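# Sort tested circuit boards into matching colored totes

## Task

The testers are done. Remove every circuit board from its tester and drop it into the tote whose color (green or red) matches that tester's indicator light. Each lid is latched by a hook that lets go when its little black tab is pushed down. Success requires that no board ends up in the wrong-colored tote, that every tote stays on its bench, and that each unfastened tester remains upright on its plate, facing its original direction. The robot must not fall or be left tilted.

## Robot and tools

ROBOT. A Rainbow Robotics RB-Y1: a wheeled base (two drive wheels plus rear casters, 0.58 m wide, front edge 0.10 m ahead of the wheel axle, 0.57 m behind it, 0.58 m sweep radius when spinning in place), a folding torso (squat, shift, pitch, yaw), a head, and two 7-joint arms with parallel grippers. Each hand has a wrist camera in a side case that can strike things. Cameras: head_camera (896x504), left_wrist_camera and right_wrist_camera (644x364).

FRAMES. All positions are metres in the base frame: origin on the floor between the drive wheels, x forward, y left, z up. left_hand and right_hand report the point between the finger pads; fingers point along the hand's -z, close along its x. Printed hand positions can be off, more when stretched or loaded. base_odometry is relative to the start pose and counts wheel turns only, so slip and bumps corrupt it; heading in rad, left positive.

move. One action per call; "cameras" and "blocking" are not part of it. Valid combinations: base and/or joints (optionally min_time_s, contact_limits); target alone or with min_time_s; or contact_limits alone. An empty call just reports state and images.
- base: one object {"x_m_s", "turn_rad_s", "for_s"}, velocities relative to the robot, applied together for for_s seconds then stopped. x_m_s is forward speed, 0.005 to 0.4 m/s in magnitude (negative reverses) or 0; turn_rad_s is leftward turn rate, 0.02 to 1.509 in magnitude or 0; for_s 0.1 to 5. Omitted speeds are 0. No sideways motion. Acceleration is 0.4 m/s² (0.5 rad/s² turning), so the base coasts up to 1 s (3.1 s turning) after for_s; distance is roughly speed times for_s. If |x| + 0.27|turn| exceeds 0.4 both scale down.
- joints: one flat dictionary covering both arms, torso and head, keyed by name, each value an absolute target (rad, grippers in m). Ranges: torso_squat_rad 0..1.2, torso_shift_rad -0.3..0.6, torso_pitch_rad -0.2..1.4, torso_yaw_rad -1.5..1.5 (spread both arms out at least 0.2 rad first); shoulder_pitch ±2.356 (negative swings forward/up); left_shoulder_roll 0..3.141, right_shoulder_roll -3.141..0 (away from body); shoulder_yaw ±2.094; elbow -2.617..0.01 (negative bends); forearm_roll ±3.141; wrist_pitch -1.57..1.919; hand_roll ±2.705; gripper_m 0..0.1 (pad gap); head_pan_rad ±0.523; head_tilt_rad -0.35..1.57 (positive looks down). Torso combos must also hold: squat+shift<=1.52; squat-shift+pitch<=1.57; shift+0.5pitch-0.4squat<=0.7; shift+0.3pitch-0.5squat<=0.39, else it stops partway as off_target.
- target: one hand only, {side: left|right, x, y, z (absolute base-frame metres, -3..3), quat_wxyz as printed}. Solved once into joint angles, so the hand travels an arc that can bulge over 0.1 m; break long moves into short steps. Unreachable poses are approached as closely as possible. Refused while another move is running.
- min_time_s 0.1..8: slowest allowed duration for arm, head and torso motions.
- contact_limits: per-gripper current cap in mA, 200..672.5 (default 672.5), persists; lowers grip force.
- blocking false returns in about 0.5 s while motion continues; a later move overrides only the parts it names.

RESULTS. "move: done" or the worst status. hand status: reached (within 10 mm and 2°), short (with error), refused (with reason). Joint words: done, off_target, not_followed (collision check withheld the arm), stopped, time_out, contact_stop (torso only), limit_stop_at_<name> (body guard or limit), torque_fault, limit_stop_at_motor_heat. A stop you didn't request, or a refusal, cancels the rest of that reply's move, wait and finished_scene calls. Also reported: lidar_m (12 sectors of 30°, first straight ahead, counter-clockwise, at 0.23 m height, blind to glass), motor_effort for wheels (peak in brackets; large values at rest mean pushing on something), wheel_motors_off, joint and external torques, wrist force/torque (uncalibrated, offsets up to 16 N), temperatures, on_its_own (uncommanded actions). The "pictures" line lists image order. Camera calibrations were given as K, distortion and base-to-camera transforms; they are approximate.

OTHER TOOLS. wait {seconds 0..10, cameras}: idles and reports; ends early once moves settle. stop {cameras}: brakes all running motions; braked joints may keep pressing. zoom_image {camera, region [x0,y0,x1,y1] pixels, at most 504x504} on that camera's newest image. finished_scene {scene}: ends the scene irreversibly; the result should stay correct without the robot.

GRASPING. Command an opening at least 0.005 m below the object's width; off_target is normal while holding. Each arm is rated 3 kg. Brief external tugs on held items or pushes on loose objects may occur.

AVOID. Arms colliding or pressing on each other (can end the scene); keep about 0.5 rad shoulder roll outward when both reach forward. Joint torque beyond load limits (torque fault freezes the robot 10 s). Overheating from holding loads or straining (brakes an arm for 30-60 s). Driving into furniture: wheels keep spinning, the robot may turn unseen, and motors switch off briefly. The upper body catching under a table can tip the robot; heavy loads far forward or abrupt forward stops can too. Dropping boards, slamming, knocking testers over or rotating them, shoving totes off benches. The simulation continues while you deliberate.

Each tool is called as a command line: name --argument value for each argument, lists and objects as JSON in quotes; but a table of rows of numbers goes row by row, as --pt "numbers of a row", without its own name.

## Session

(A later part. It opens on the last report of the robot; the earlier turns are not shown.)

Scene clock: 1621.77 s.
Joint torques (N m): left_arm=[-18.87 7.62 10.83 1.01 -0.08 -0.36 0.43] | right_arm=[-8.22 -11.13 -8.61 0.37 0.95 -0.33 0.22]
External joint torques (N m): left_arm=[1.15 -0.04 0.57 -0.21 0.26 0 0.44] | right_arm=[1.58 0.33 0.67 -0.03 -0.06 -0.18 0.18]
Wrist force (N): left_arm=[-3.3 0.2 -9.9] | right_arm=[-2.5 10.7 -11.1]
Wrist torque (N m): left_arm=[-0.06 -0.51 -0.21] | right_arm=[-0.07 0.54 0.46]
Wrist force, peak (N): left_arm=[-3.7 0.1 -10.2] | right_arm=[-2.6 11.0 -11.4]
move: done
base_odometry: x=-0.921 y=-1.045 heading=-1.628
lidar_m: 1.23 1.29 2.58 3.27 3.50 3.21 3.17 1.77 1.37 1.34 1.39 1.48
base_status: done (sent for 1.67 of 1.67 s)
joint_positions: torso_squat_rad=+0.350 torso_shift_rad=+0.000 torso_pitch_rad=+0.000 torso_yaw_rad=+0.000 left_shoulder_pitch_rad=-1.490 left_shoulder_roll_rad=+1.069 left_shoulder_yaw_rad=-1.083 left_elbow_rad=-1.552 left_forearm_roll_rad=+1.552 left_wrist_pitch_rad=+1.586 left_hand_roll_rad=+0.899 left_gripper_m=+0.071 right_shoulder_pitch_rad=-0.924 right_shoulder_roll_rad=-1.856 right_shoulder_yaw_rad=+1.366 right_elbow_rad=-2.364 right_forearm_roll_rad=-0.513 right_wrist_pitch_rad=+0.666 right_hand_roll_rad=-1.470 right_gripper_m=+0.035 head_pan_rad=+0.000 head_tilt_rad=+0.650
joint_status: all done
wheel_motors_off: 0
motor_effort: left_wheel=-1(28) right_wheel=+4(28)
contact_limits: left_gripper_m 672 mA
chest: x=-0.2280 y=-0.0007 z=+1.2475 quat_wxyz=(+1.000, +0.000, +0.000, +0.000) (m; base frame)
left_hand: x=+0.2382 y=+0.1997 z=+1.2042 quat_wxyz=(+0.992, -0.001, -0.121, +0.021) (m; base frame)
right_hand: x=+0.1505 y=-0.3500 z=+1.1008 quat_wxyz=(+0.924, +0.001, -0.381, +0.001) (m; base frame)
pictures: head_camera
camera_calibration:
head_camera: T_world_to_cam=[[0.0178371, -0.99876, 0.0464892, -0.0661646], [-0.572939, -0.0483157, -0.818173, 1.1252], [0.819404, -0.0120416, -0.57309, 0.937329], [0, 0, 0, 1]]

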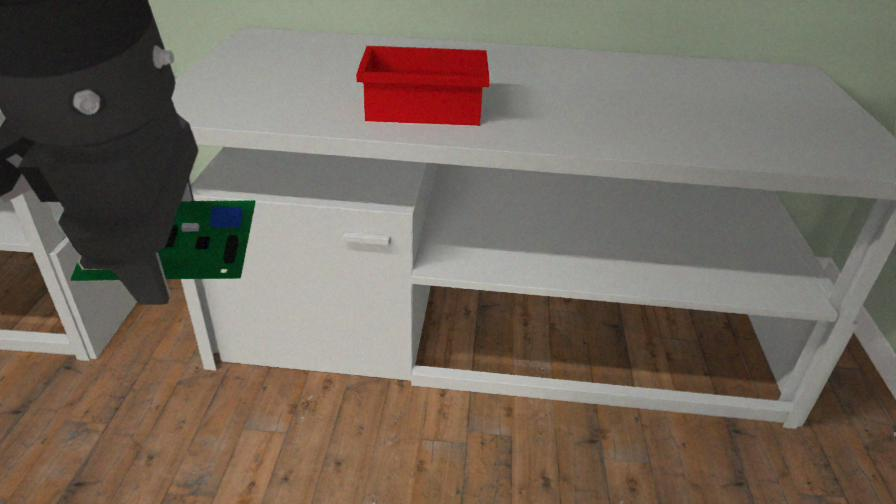

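move --base '{"turn_rad_s":-0.2,"for_s":0.5}' --cameras '[]'

move --target '{"side":"left","x":0.34,"y":0.13,"z":1.15,"quat_wxyz":[0.9998,0,0,0.022]}' --min_time_s 2 --cameras '[]'

move --base '{"x_m_s":0.3,"for_s":2.6}' --cameras '[]'

move --base '{"turn_rad_s":0.2,"for_s":0.5}' --joints '{"head_tilt_rad":0.9}' --cameras '["head_camera"]'

Scene clock: 1642.50 s.
Wrist force, peak (N): left_arm=[-3.4 0.1 -10.4] | right_arm=[-2.6 11.0 -11.2]
move: done
base_status: done (sent for 0.5 of 0.5 s)
wheel_motors_off: 0
motor_effort: left_wheel=+1(16) right_wheel=-2(21)
contact_limits: left_gripper_m 672 mA
pictures: none

Scene clock: 1644.83 s.
Wrist force, peak (N): left_arm=[-3.7 0.8 -10.4] | right_arm=[-2.3 10.7 -11.4]
move: short
joint_status: all done
wheel_motors_off: 0
motor_effort: left_wheel=+1(2) right_wheel=-4(5)
contact_limits: left_gripper_m 672 mA
left_hand_status: short (checked arc, as near as the solve gets, planned for 2.0 s): 1 mm and 10.2 deg off. The place is met; only the turn is off.
pictures: none

Scene clock: 1648.47 s.
Wrist force, peak (N): left_arm=[-2.9 0.5 -10.4] | right_arm=[-2.4 10.9 -11.4]
move: done
base_status: done (sent for 2.6 of 2.6 s)
wheel_motors_off: 0
motor_effort: left_wheel=+4(32) right_wheel=-7(26)
contact_limits: left_gripper_m 672 mA
pictures: none

Scene clock: 1649.67 s.
Joint torques (N m): left_arm=[-23.99 8.92 1.6 0.19 0.08 -0.5 0.08] | right_arm=[-8.09 -11.01 -8.44 0.54 0.93 -0.21 0.3]
External joint torques (N m): left_arm=[1.26 -0.57 -1.11 0.75 0.11 -0.06 0.09] | right_arm=[1.71 0.45 0.84 0.14 -0.08 -0.06 0.26]
Wrist force (N): left_arm=[-3.1 0.3 -9.9] | right_arm=[-2.4 10.9 -11.3]
Wrist torque (N m): left_arm=[-0.03 -0.47 -0.23] | right_arm=[-0.09 0.57 0.47]
Wrist force, peak (N): left_arm=[-3.0 0.2 -10.2] | right_arm=[-2.6 10.9 -11.3]
move: done
base_odometry: x=-1.043 y=-1.815 heading=-1.627
lidar_m: 0.61 0.48 0.67 2.34 3.53 3.98 3.95 1.76 1.34 1.31 0.97 1.10
base_status: done (sent for 0.5 of 0.5 s)
joint_positions: torso_squat_rad=+0.350 torso_shift_rad=+0.000 torso_pitch_rad=+0.000 torso_yaw_rad=+0.000 left_shoulder_pitch_rad=-1.658 left_shoulder_roll_rad=+0.352 left_shoulder_yaw_rad=-1.147 left_elbow_rad=-0.267 left_forearm_roll_rad=+1.498 left_wrist_pitch_rad=+1.493 left_hand_roll_rad=+0.338 left_gripper_m=+0.071 right_shoulder_pitch_rad=-0.924 right_shoulder_roll_rad=-1.856 right_shoulder_yaw_rad=+1.366 right_elbow_rad=-2.364 right_forearm_roll_rad=-0.513 right_wrist_pitch_rad=+0.666 right_hand_roll_rad=-1.470 right_gripper_m=+0.035 head_pan_rad=+0.000 head_tilt_rad=+0.900
joint_status: all done
wheel_motors_off: 0
motor_effort: left_wheel=-5(27) right_wheel=-1(24)
contact_limits: left_gripper_m 672 mA
chest: x=-0.2280 y=-0.0007 z=+1.2475 quat_wxyz=(+1.000, +0.000, +0.000, +0.000) (m; base frame)
left_hand: x=+0.3393 y=+0.1300 z=+1.1500 quat_wxyz=(+0.996, -0.016, -0.088, +0.022) (m; base frame)
right_hand: x=+0.1505 y=-0.3500 z=+1.1008 quat_wxyz=(+0.924, +0.001, -0.381, +0.001) (m; base frame)
pictures: head_camera
camera_calibration:
head_camera: T_world_to_cam=[[0.0290143, -0.998754, 0.040594, -0.0553268], [-0.757553, -0.0484658, -0.650972, 0.845148], [0.652129, -0.0118646, -0.758015, 1.17055], [0, 0, 0, 1]]

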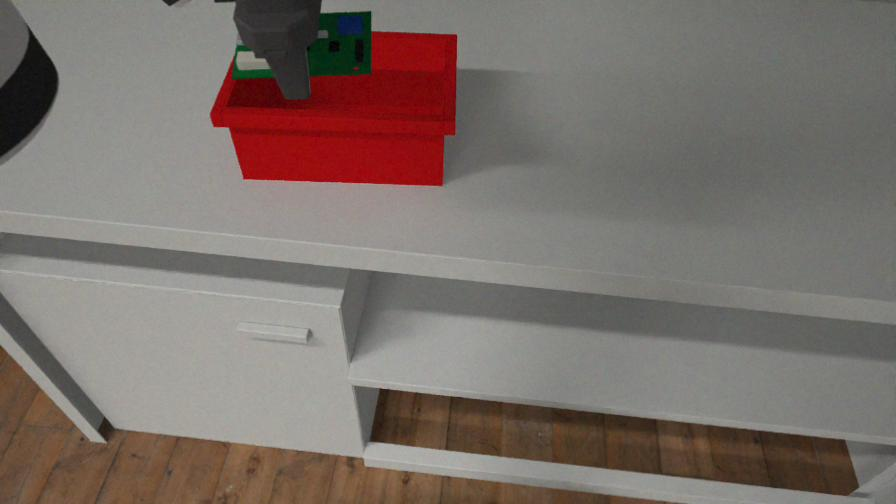

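move --base '{"x_m_s":0.15,"for_s":1.07}' --cameras '[]'

move --joints '{"torso_pitch_rad":0.45,"head_tilt_rad":0.55}' --cameras '["head_camera"]'

move --target '{"side":"left","x":0.41,"y":0.11,"z":1.06,"quat_wxyz":[0.9998,0,0,0.02]}' --min_time_s 3

Scene clock: 1664.23 s.
Wrist force, peak (N): left_arm=[-3.2 0.4 -10.4] | right_arm=[-2.3 10.7 -11.7]
move: done
base_status: done (sent for 1.07 of 1.07 s)
wheel_motors_off: 0
motor_effort: left_wheel=+2(31) right_wheel=-5(25)
contact_limits: left_gripper_m 672 mA
pictures: none

Scene clock: 1676.07 s.
Joint torques (N m): left_arm=[5.06 0.34 -1.84 1.09 -0.47 -3 0.22] | right_arm=[-5.8 -14.06 -6.19 -1.55 0.28 -0.18 0.28]
External joint torques (N m): left_arm=[28.89 -7.16 -4.44 2.13 -0.67 -3.34 0.21] | right_arm=[0.83 0.75 0.21 0.43 -0.3 -0.11 0.26]
External joint torques when the fault began: left_arm=[63.08 -20.01 -6.73 2.41 -1.54 -19.42 0.4]
Wrist force (N): left_arm=[-12.8 -4.4 53.4] | right_arm=[-0.2 10.6 -12.5]
Wrist torque (N m): left_arm=[1.31 0.10 -0.03] | right_arm=[-0.08 0.70 0.49]
Wrist force, peak (N): left_arm=[-82.1 11.8 163.6] | right_arm=[0.2 11.0 -13.2]
move: contact_stop
TORQUE FAULT: left_shoulder_pitch_rad reached its load limit. The robot stopped for 10 seconds, dropped its targets and accepts commands again. The stop added 9.4 s to the call.
base_odometry: x=-1.052 y=-1.975 heading=-1.627
lidar_m: 0.56 0.33 0.42 2.31 3.51 4.14 4.07 1.76 1.36 0.95 0.97 0.94
joint_positions: torso_squat_rad=+0.351 torso_shift_rad=-0.004 torso_pitch_rad=+0.429 torso_yaw_rad=+0.001 left_shoulder_pitch_rad=-1.676 left_shoulder_roll_rad=+0.357 left_shoulder_yaw_rad=-1.145 left_elbow_rad=-0.268 left_forearm_roll_rad=+1.499 left_wrist_pitch_rad=+1.497 left_hand_roll_rad=+0.338 left_gripper_m=+0.050 right_shoulder_pitch_rad=-0.924 right_shoulder_roll_rad=-1.856 right_shoulder_yaw_rad=+1.366 right_elbow_rad=-2.364 right_forearm_roll_rad=-0.513 right_wrist_pitch_rad=+0.666 right_hand_roll_rad=-1.470 right_gripper_m=+0.035 head_pan_rad=+0.000 head_tilt_rad=+0.550
joint_status: torso_pitch_rad contact_stop (moved +0.429 of +0.450); the others done
wheel_motors_off: 0
on_its_own: left_gripper_m moved -0.020 to your old target +0.050
motor_effort: left_wheel=+1(17) right_wheel=-1(12)
contact_limits: left_gripper_m 672 mA
chest: x=-0.1022 y=-0.0010 z=+1.2192 quat_wxyz=(+0.977, +0.001, +0.213, +0.000) (m; base frame)
left_hand: x=+0.3793 y=+0.1291 z=+0.9034 quat_wxyz=(+0.993, -0.012, +0.119, +0.024) (m; base frame)
right_hand: x=+0.1814 y=-0.3498 z=+0.9282 quat_wxyz=(+0.984, +0.002, -0.176, +0.001) (m; base frame)
pictures: head_camera
camera_calibration:
head_camera: T_world_to_cam=[[0.0327578, -0.998764, 0.0373701, -0.0548968], [-0.806275, -0.0485032, -0.589549, 0.880331], [0.590634, -0.0108182, -0.806867, 1.06158], [0, 0, 0, 1]]

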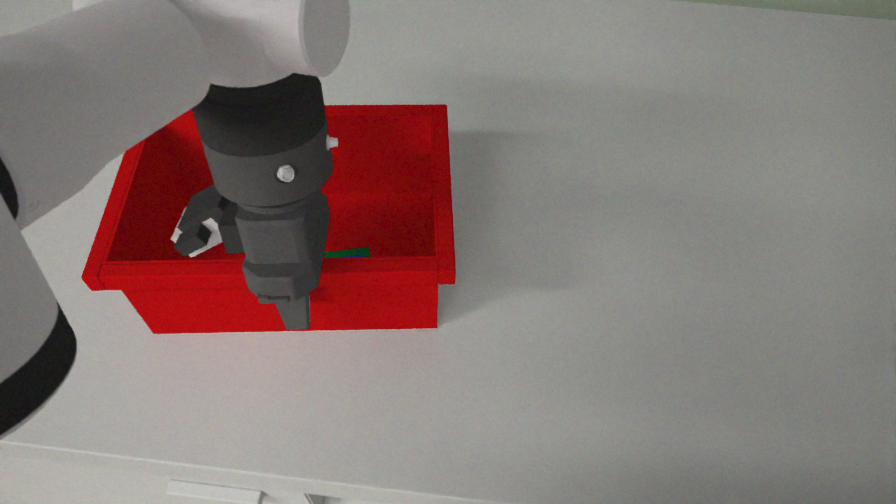

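not run: a stop that you did not command came earlier in this reply.

move --target '{"side":"left","x":0.379,"y":0.129,"z":0.925,"quat_wxyz":[0.993,-0.012,0.119,0.024]}' --min_time_s 2

Scene clock: 1686.23 s.
Joint torques (N m): left_arm=[-23.39 8.8 5.58 -1.92 0.66 0.7 0.4] | right_arm=[-5.86 -14.33 -6.32 -1.61 0.4 -0.14 0.32]
External joint torques (N m): left_arm=[0.48 1.04 1.28 -0.62 0.4 0.35 0.38] | right_arm=[0.75 0.49 0.06 0.38 -0.17 -0.06 0.3]
Wrist force (N): left_arm=[1.1 0.7 -8.0] | right_arm=[-0.1 10.6 -12.5]
Wrist torque (N m): left_arm=[-0.10 -0.18 -0.24] | right_arm=[-0.05 0.71 0.49]
Wrist force, peak (N): left_arm=[-13.3 -4.8 54.0] | right_arm=[-0.1 10.9 -12.9]
move: done
base_odometry: x=-1.052 y=-1.975 heading=-1.627
lidar_m: 0.57 0.32 0.41 2.30 3.51 4.15 4.06 1.76 1.36 0.95 0.99 0.94
joint_positions: torso_squat_rad=+0.351 torso_shift_rad=-0.003 torso_pitch_rad=+0.431 torso_yaw_rad=+0.001 left_shoulder_pitch_rad=-1.671 left_shoulder_roll_rad=+0.460 left_shoulder_yaw_rad=-1.140 left_elbow_rad=-0.478 left_forearm_roll_rad=+1.505 left_wrist_pitch_rad=+1.554 left_hand_roll_rad=+0.448 left_gripper_m=+0.050 right_shoulder_pitch_rad=-0.924 right_shoulder_roll_rad=-1.856 right_shoulder_yaw_rad=+1.366 right_elbow_rad=-2.364 right_forearm_roll_rad=-0.513 right_wrist_pitch_rad=+0.666 right_hand_roll_rad=-1.470 right_gripper_m=+0.035 head_pan_rad=+0.000 head_tilt_rad=+0.550
joint_status: all done
wheel_motors_off: 0
motor_effort: left_wheel=+0(3) right_wheel=-1(2)
contact_limits: left_gripper_m 672 mA
chest: x=-0.1011 y=-0.0008 z=+1.2190 quat_wxyz=(+0.977, +0.001, +0.214, +0.000) (m; base frame)
left_hand: x=+0.3793 y=+0.1291 z=+0.9235 quat_wxyz=(+0.992, -0.011, +0.126, +0.023) (m; base frame)
left_hand_status: reached (checked arc, planned for 2.0 s): 2 mm and 0.8 deg off.
right_hand: x=+0.1818 y=-0.3497 z=+0.9275 quat_wxyz=(+0.985, +0.002, -0.175, +0.001) (m; base frame)
pictures: head_camera, left_wrist_camera, right_wrist_camera
camera_calibration:
head_camera: T_world_to_cam=[[0.0328303, -0.998748, 0.0377526, -0.0551717], [-0.807602, -0.0487624, -0.587708, 0.878721], [0.588813, -0.0111944, -0.808192, 1.06216], [0, 0, 0, 1]]
left_wrist_camera: T_world_to_cam=[[0.963167, 0.0587943, -0.262398, -0.131894], [0.183605, -0.856727, 0.481983, -0.369916], [-0.196466, -0.512407, -0.835967, 0.981686], [0, 0, 0, 1]]
right_wrist_camera: T_world_to_cam=[[-0.932696, 0.0188613, -0.360171, 0.512674], [-0.14528, 0.894382, 0.423053, -0.019966], [0.33011, 0.446905, -0.831446, 0.939092], [0, 0, 0, 1]]

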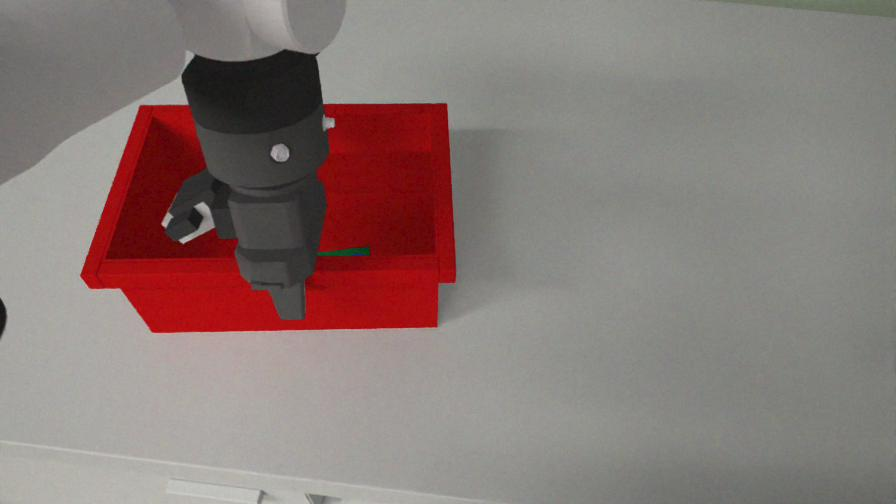

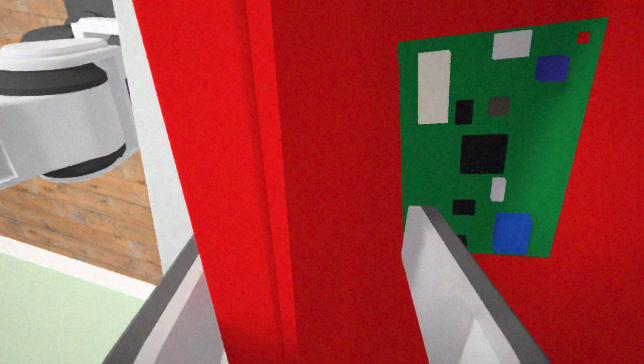

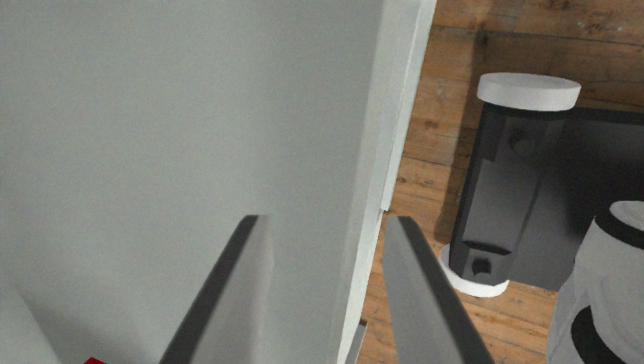

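move --target '{"side":"left","x":0.382,"y":0.129,"z":0.97,"quat_wxyz":[0.995,-0.006,0.1,0.023]}' --min_time_s 2 --cameras '["head_camera"]'

move --target '{"side":"left","x":0.38,"y":0.129,"z":1.05,"quat_wxyz":[0.995,-0.006,0.1,0.023]}' --min_time_s 2 --cameras '["head_camera"]'

move --target '{"side":"left","x":0.34,"y":0.14,"z":1.14,"quat_wxyz":[0.995,-0.006,0.1,0.023]}' --min_time_s 2 --cameras '["head_camera"]'

move --base '{"x_m_s":-0.3,"for_s":2.5}' --cameras '[]'

move --joints '{"torso_pitch_rad":0,"left_shoulder_pitch_rad":-0.924,"left_shoulder_roll_rad":1.856,"left_shoulder_yaw_rad":-1.366,"left_elbow_rad":-2.364,"left_forearm_roll_rad":0.513,"left_wrist_pitch_rad":0.666,"left_hand_roll_rad":1.47}' --min_time_s 3 --cameras '["head_camera"]'

Scene clock: 1699.40 s.
Wrist force, peak (N): left_arm=[1.1 0.6 -8.5] | right_arm=[-0.1 10.8 -12.9]
move: done
joint_status: all done
wheel_motors_off: 0
motor_effort: left_wheel=+1(3) right_wheel=+0(3)
contact_limits: left_gripper_m 672 mA
left_hand_status: reached (checked arc, planned for 2.0 s): 0 mm and 0.2 deg off.
pictures: head_camera
camera_calibration:
head_camera: T_world_to_cam=[[0.0328364, -0.998747, 0.0377656, -0.055177], [-0.807612, -0.0487748, -0.587693, 0.878709], [0.588799, -0.0112023, -0.808202, 1.06216], [0, 0, 0, 1]]

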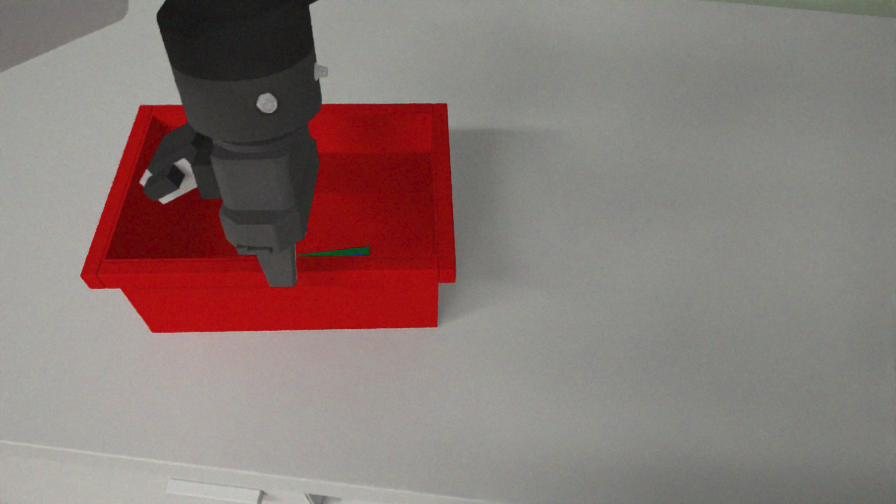

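Scene clock: 1701.73 s.
Wrist force, peak (N): left_arm=[0.7 0.3 -8.5] | right_arm=[-0.2 10.9 -12.8]
move: done
joint_status: all done
wheel_motors_off: 0
motor_effort: left_wheel=+1(3) right_wheel=+0(3)
contact_limits: left_gripper_m 672 mA
left_hand_status: reached (checked arc, planned for 2.0 s): 1 mm and 0.1 deg off.
pictures: head_camera
camera_calibration:
head_camera: T_world_to_cam=[[0.0328367, -0.998747, 0.0377652, -0.0551767], [-0.807613, -0.0487748, -0.587692, 0.878707], [0.588797, -0.0112018, -0.808203, 1.06216], [0, 0, 0, 1]]

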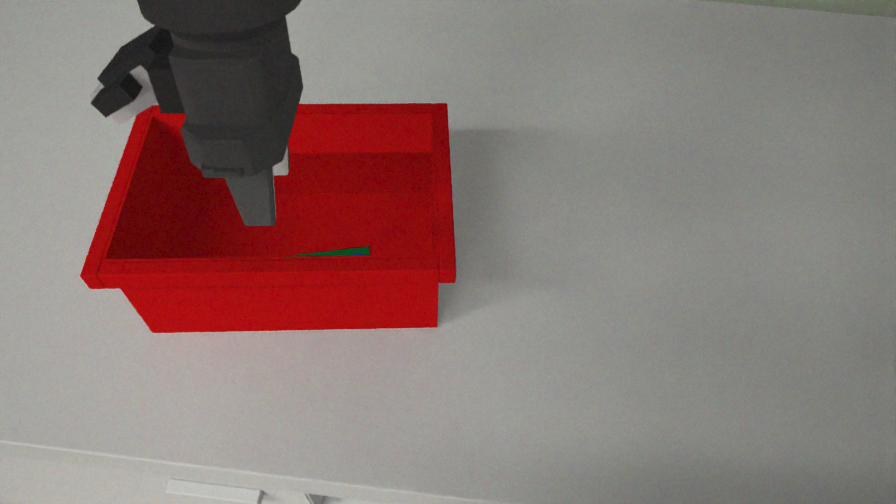

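Scene clock: 1704.07 s.
Wrist force, peak (N): left_arm=[0.5 0.4 -8.6] | right_arm=[0.2 11.0 -12.6]
move: done
joint_status: all done
wheel_motors_off: 0
motor_effort: left_wheel=+1(2) right_wheel=-1(3)
contact_limits: left_gripper_m 672 mA
left_hand_status: reached (checked arc, planned for 2.0 s): 0 mm and 0.1 deg off.
pictures: head_camera
camera_calibration:
head_camera: T_world_to_cam=[[0.0328384, -0.998747, 0.0377645, -0.0551759], [-0.807634, -0.0487753, -0.587663, 0.878685], [0.588768, -0.011202, -0.808224, 1.06217], [0, 0, 0, 1]]

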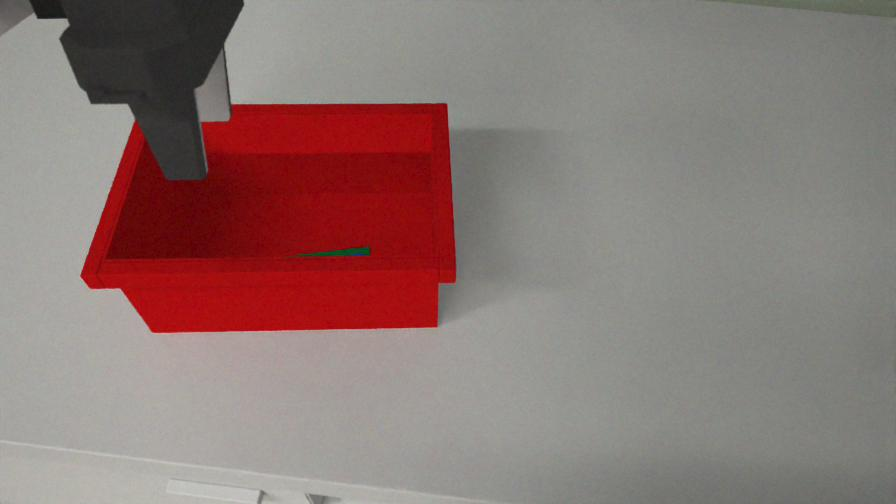

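Scene clock: 1707.63 s.
Wrist force, peak (N): left_arm=[1.0 0.4 -8.8] | right_arm=[-0.2 11.4 -12.5]
move: done
base_status: done (sent for 2.5 of 2.5 s)
wheel_motors_off: 0
motor_effort: left_wheel=+6(28) right_wheel=-1(22)
contact_limits: left_gripper_m 672 mA
pictures: none

Scene clock: 1710.93 s.
Joint torques (N m): left_arm=[-7.95 10.77 7.81 0.05 -0.63 -0.3 0.22] | right_arm=[-8.67 -10.56 -8.93 0.57 0.71 -0.19 0.34]
External joint torques (N m): left_arm=[1.21 0.42 -0.85 -0.25 0.17 -0.13 0.26] | right_arm=[1.12 0.9 0.34 0.17 -0.29 -0.05 0.3]
Wrist force (N): left_arm=[-5.3 0.1 -6.4] | right_arm=[-2.4 10.7 -11.2]
Wrist torque (N m): left_arm=[-0.05 -0.56 -0.20] | right_arm=[-0.07 0.54 0.47]
Wrist force, peak (N): left_arm=[-1.0 -0.2 -8.7] | right_arm=[0.0 11.0 -12.5]
move: done
base_odometry: x=-1.010 y=-1.226 heading=-1.627
lidar_m: 1.04 1.08 1.56 3.34 3.58 3.43 3.36 1.68 1.30 1.27 1.30 1.30
joint_positions: torso_squat_rad=+0.351 torso_shift_rad=-0.003 torso_pitch_rad=+0.000 torso_yaw_rad=+0.001 left_shoulder_pitch_rad=-0.924 left_shoulder_roll_rad=+1.856 left_shoulder_yaw_rad=-1.366 left_elbow_rad=-2.364 left_forearm_roll_rad=+0.513 left_wrist_pitch_rad=+0.666 left_hand_roll_rad=+1.470 left_gripper_m=+0.050 right_shoulder_pitch_rad=-0.924 right_shoulder_roll_rad=-1.856 right_shoulder_yaw_rad=+1.366 right_elbow_rad=-2.364 right_forearm_roll_rad=-0.513 right_wrist_pitch_rad=+0.666 right_hand_roll_rad=-1.470 right_gripper_m=+0.035 head_pan_rad=+0.000 head_tilt_rad=+0.550
joint_status: all done
wheel_motors_off: 0
motor_effort: left_wheel=+4(7) right_wheel=-3(3)
contact_limits: left_gripper_m 672 mA
chest: x=-0.2302 y=-0.0008 z=+1.2473 quat_wxyz=(+1.000, +0.000, +0.000, +0.000) (m; base frame)
left_hand: x=+0.1480 y=+0.3490 z=+1.1012 quat_wxyz=(+0.924, +0.000, -0.381, -0.001) (m; base frame)
right_hand: x=+0.1485 y=-0.3498 z=+1.1005 quat_wxyz=(+0.924, +0.001, -0.381, +0.001) (m; base frame)
pictures: head_camera
camera_calibration:
head_camera: T_world_to_cam=[[0.0137938, -0.998751, 0.0480188, -0.0691625], [-0.48837, -0.048635, -0.87128, 1.21822], [0.872528, -0.0114327, -0.488431, 0.827562], [0, 0, 0, 1]]

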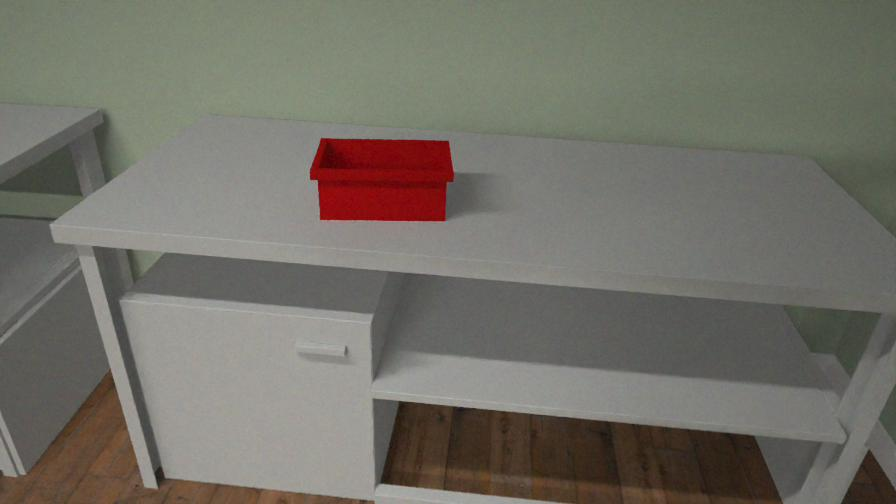

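Both boards are in. Finish the scene.

finished_scene --scene 1

The scene is finished: the task was done.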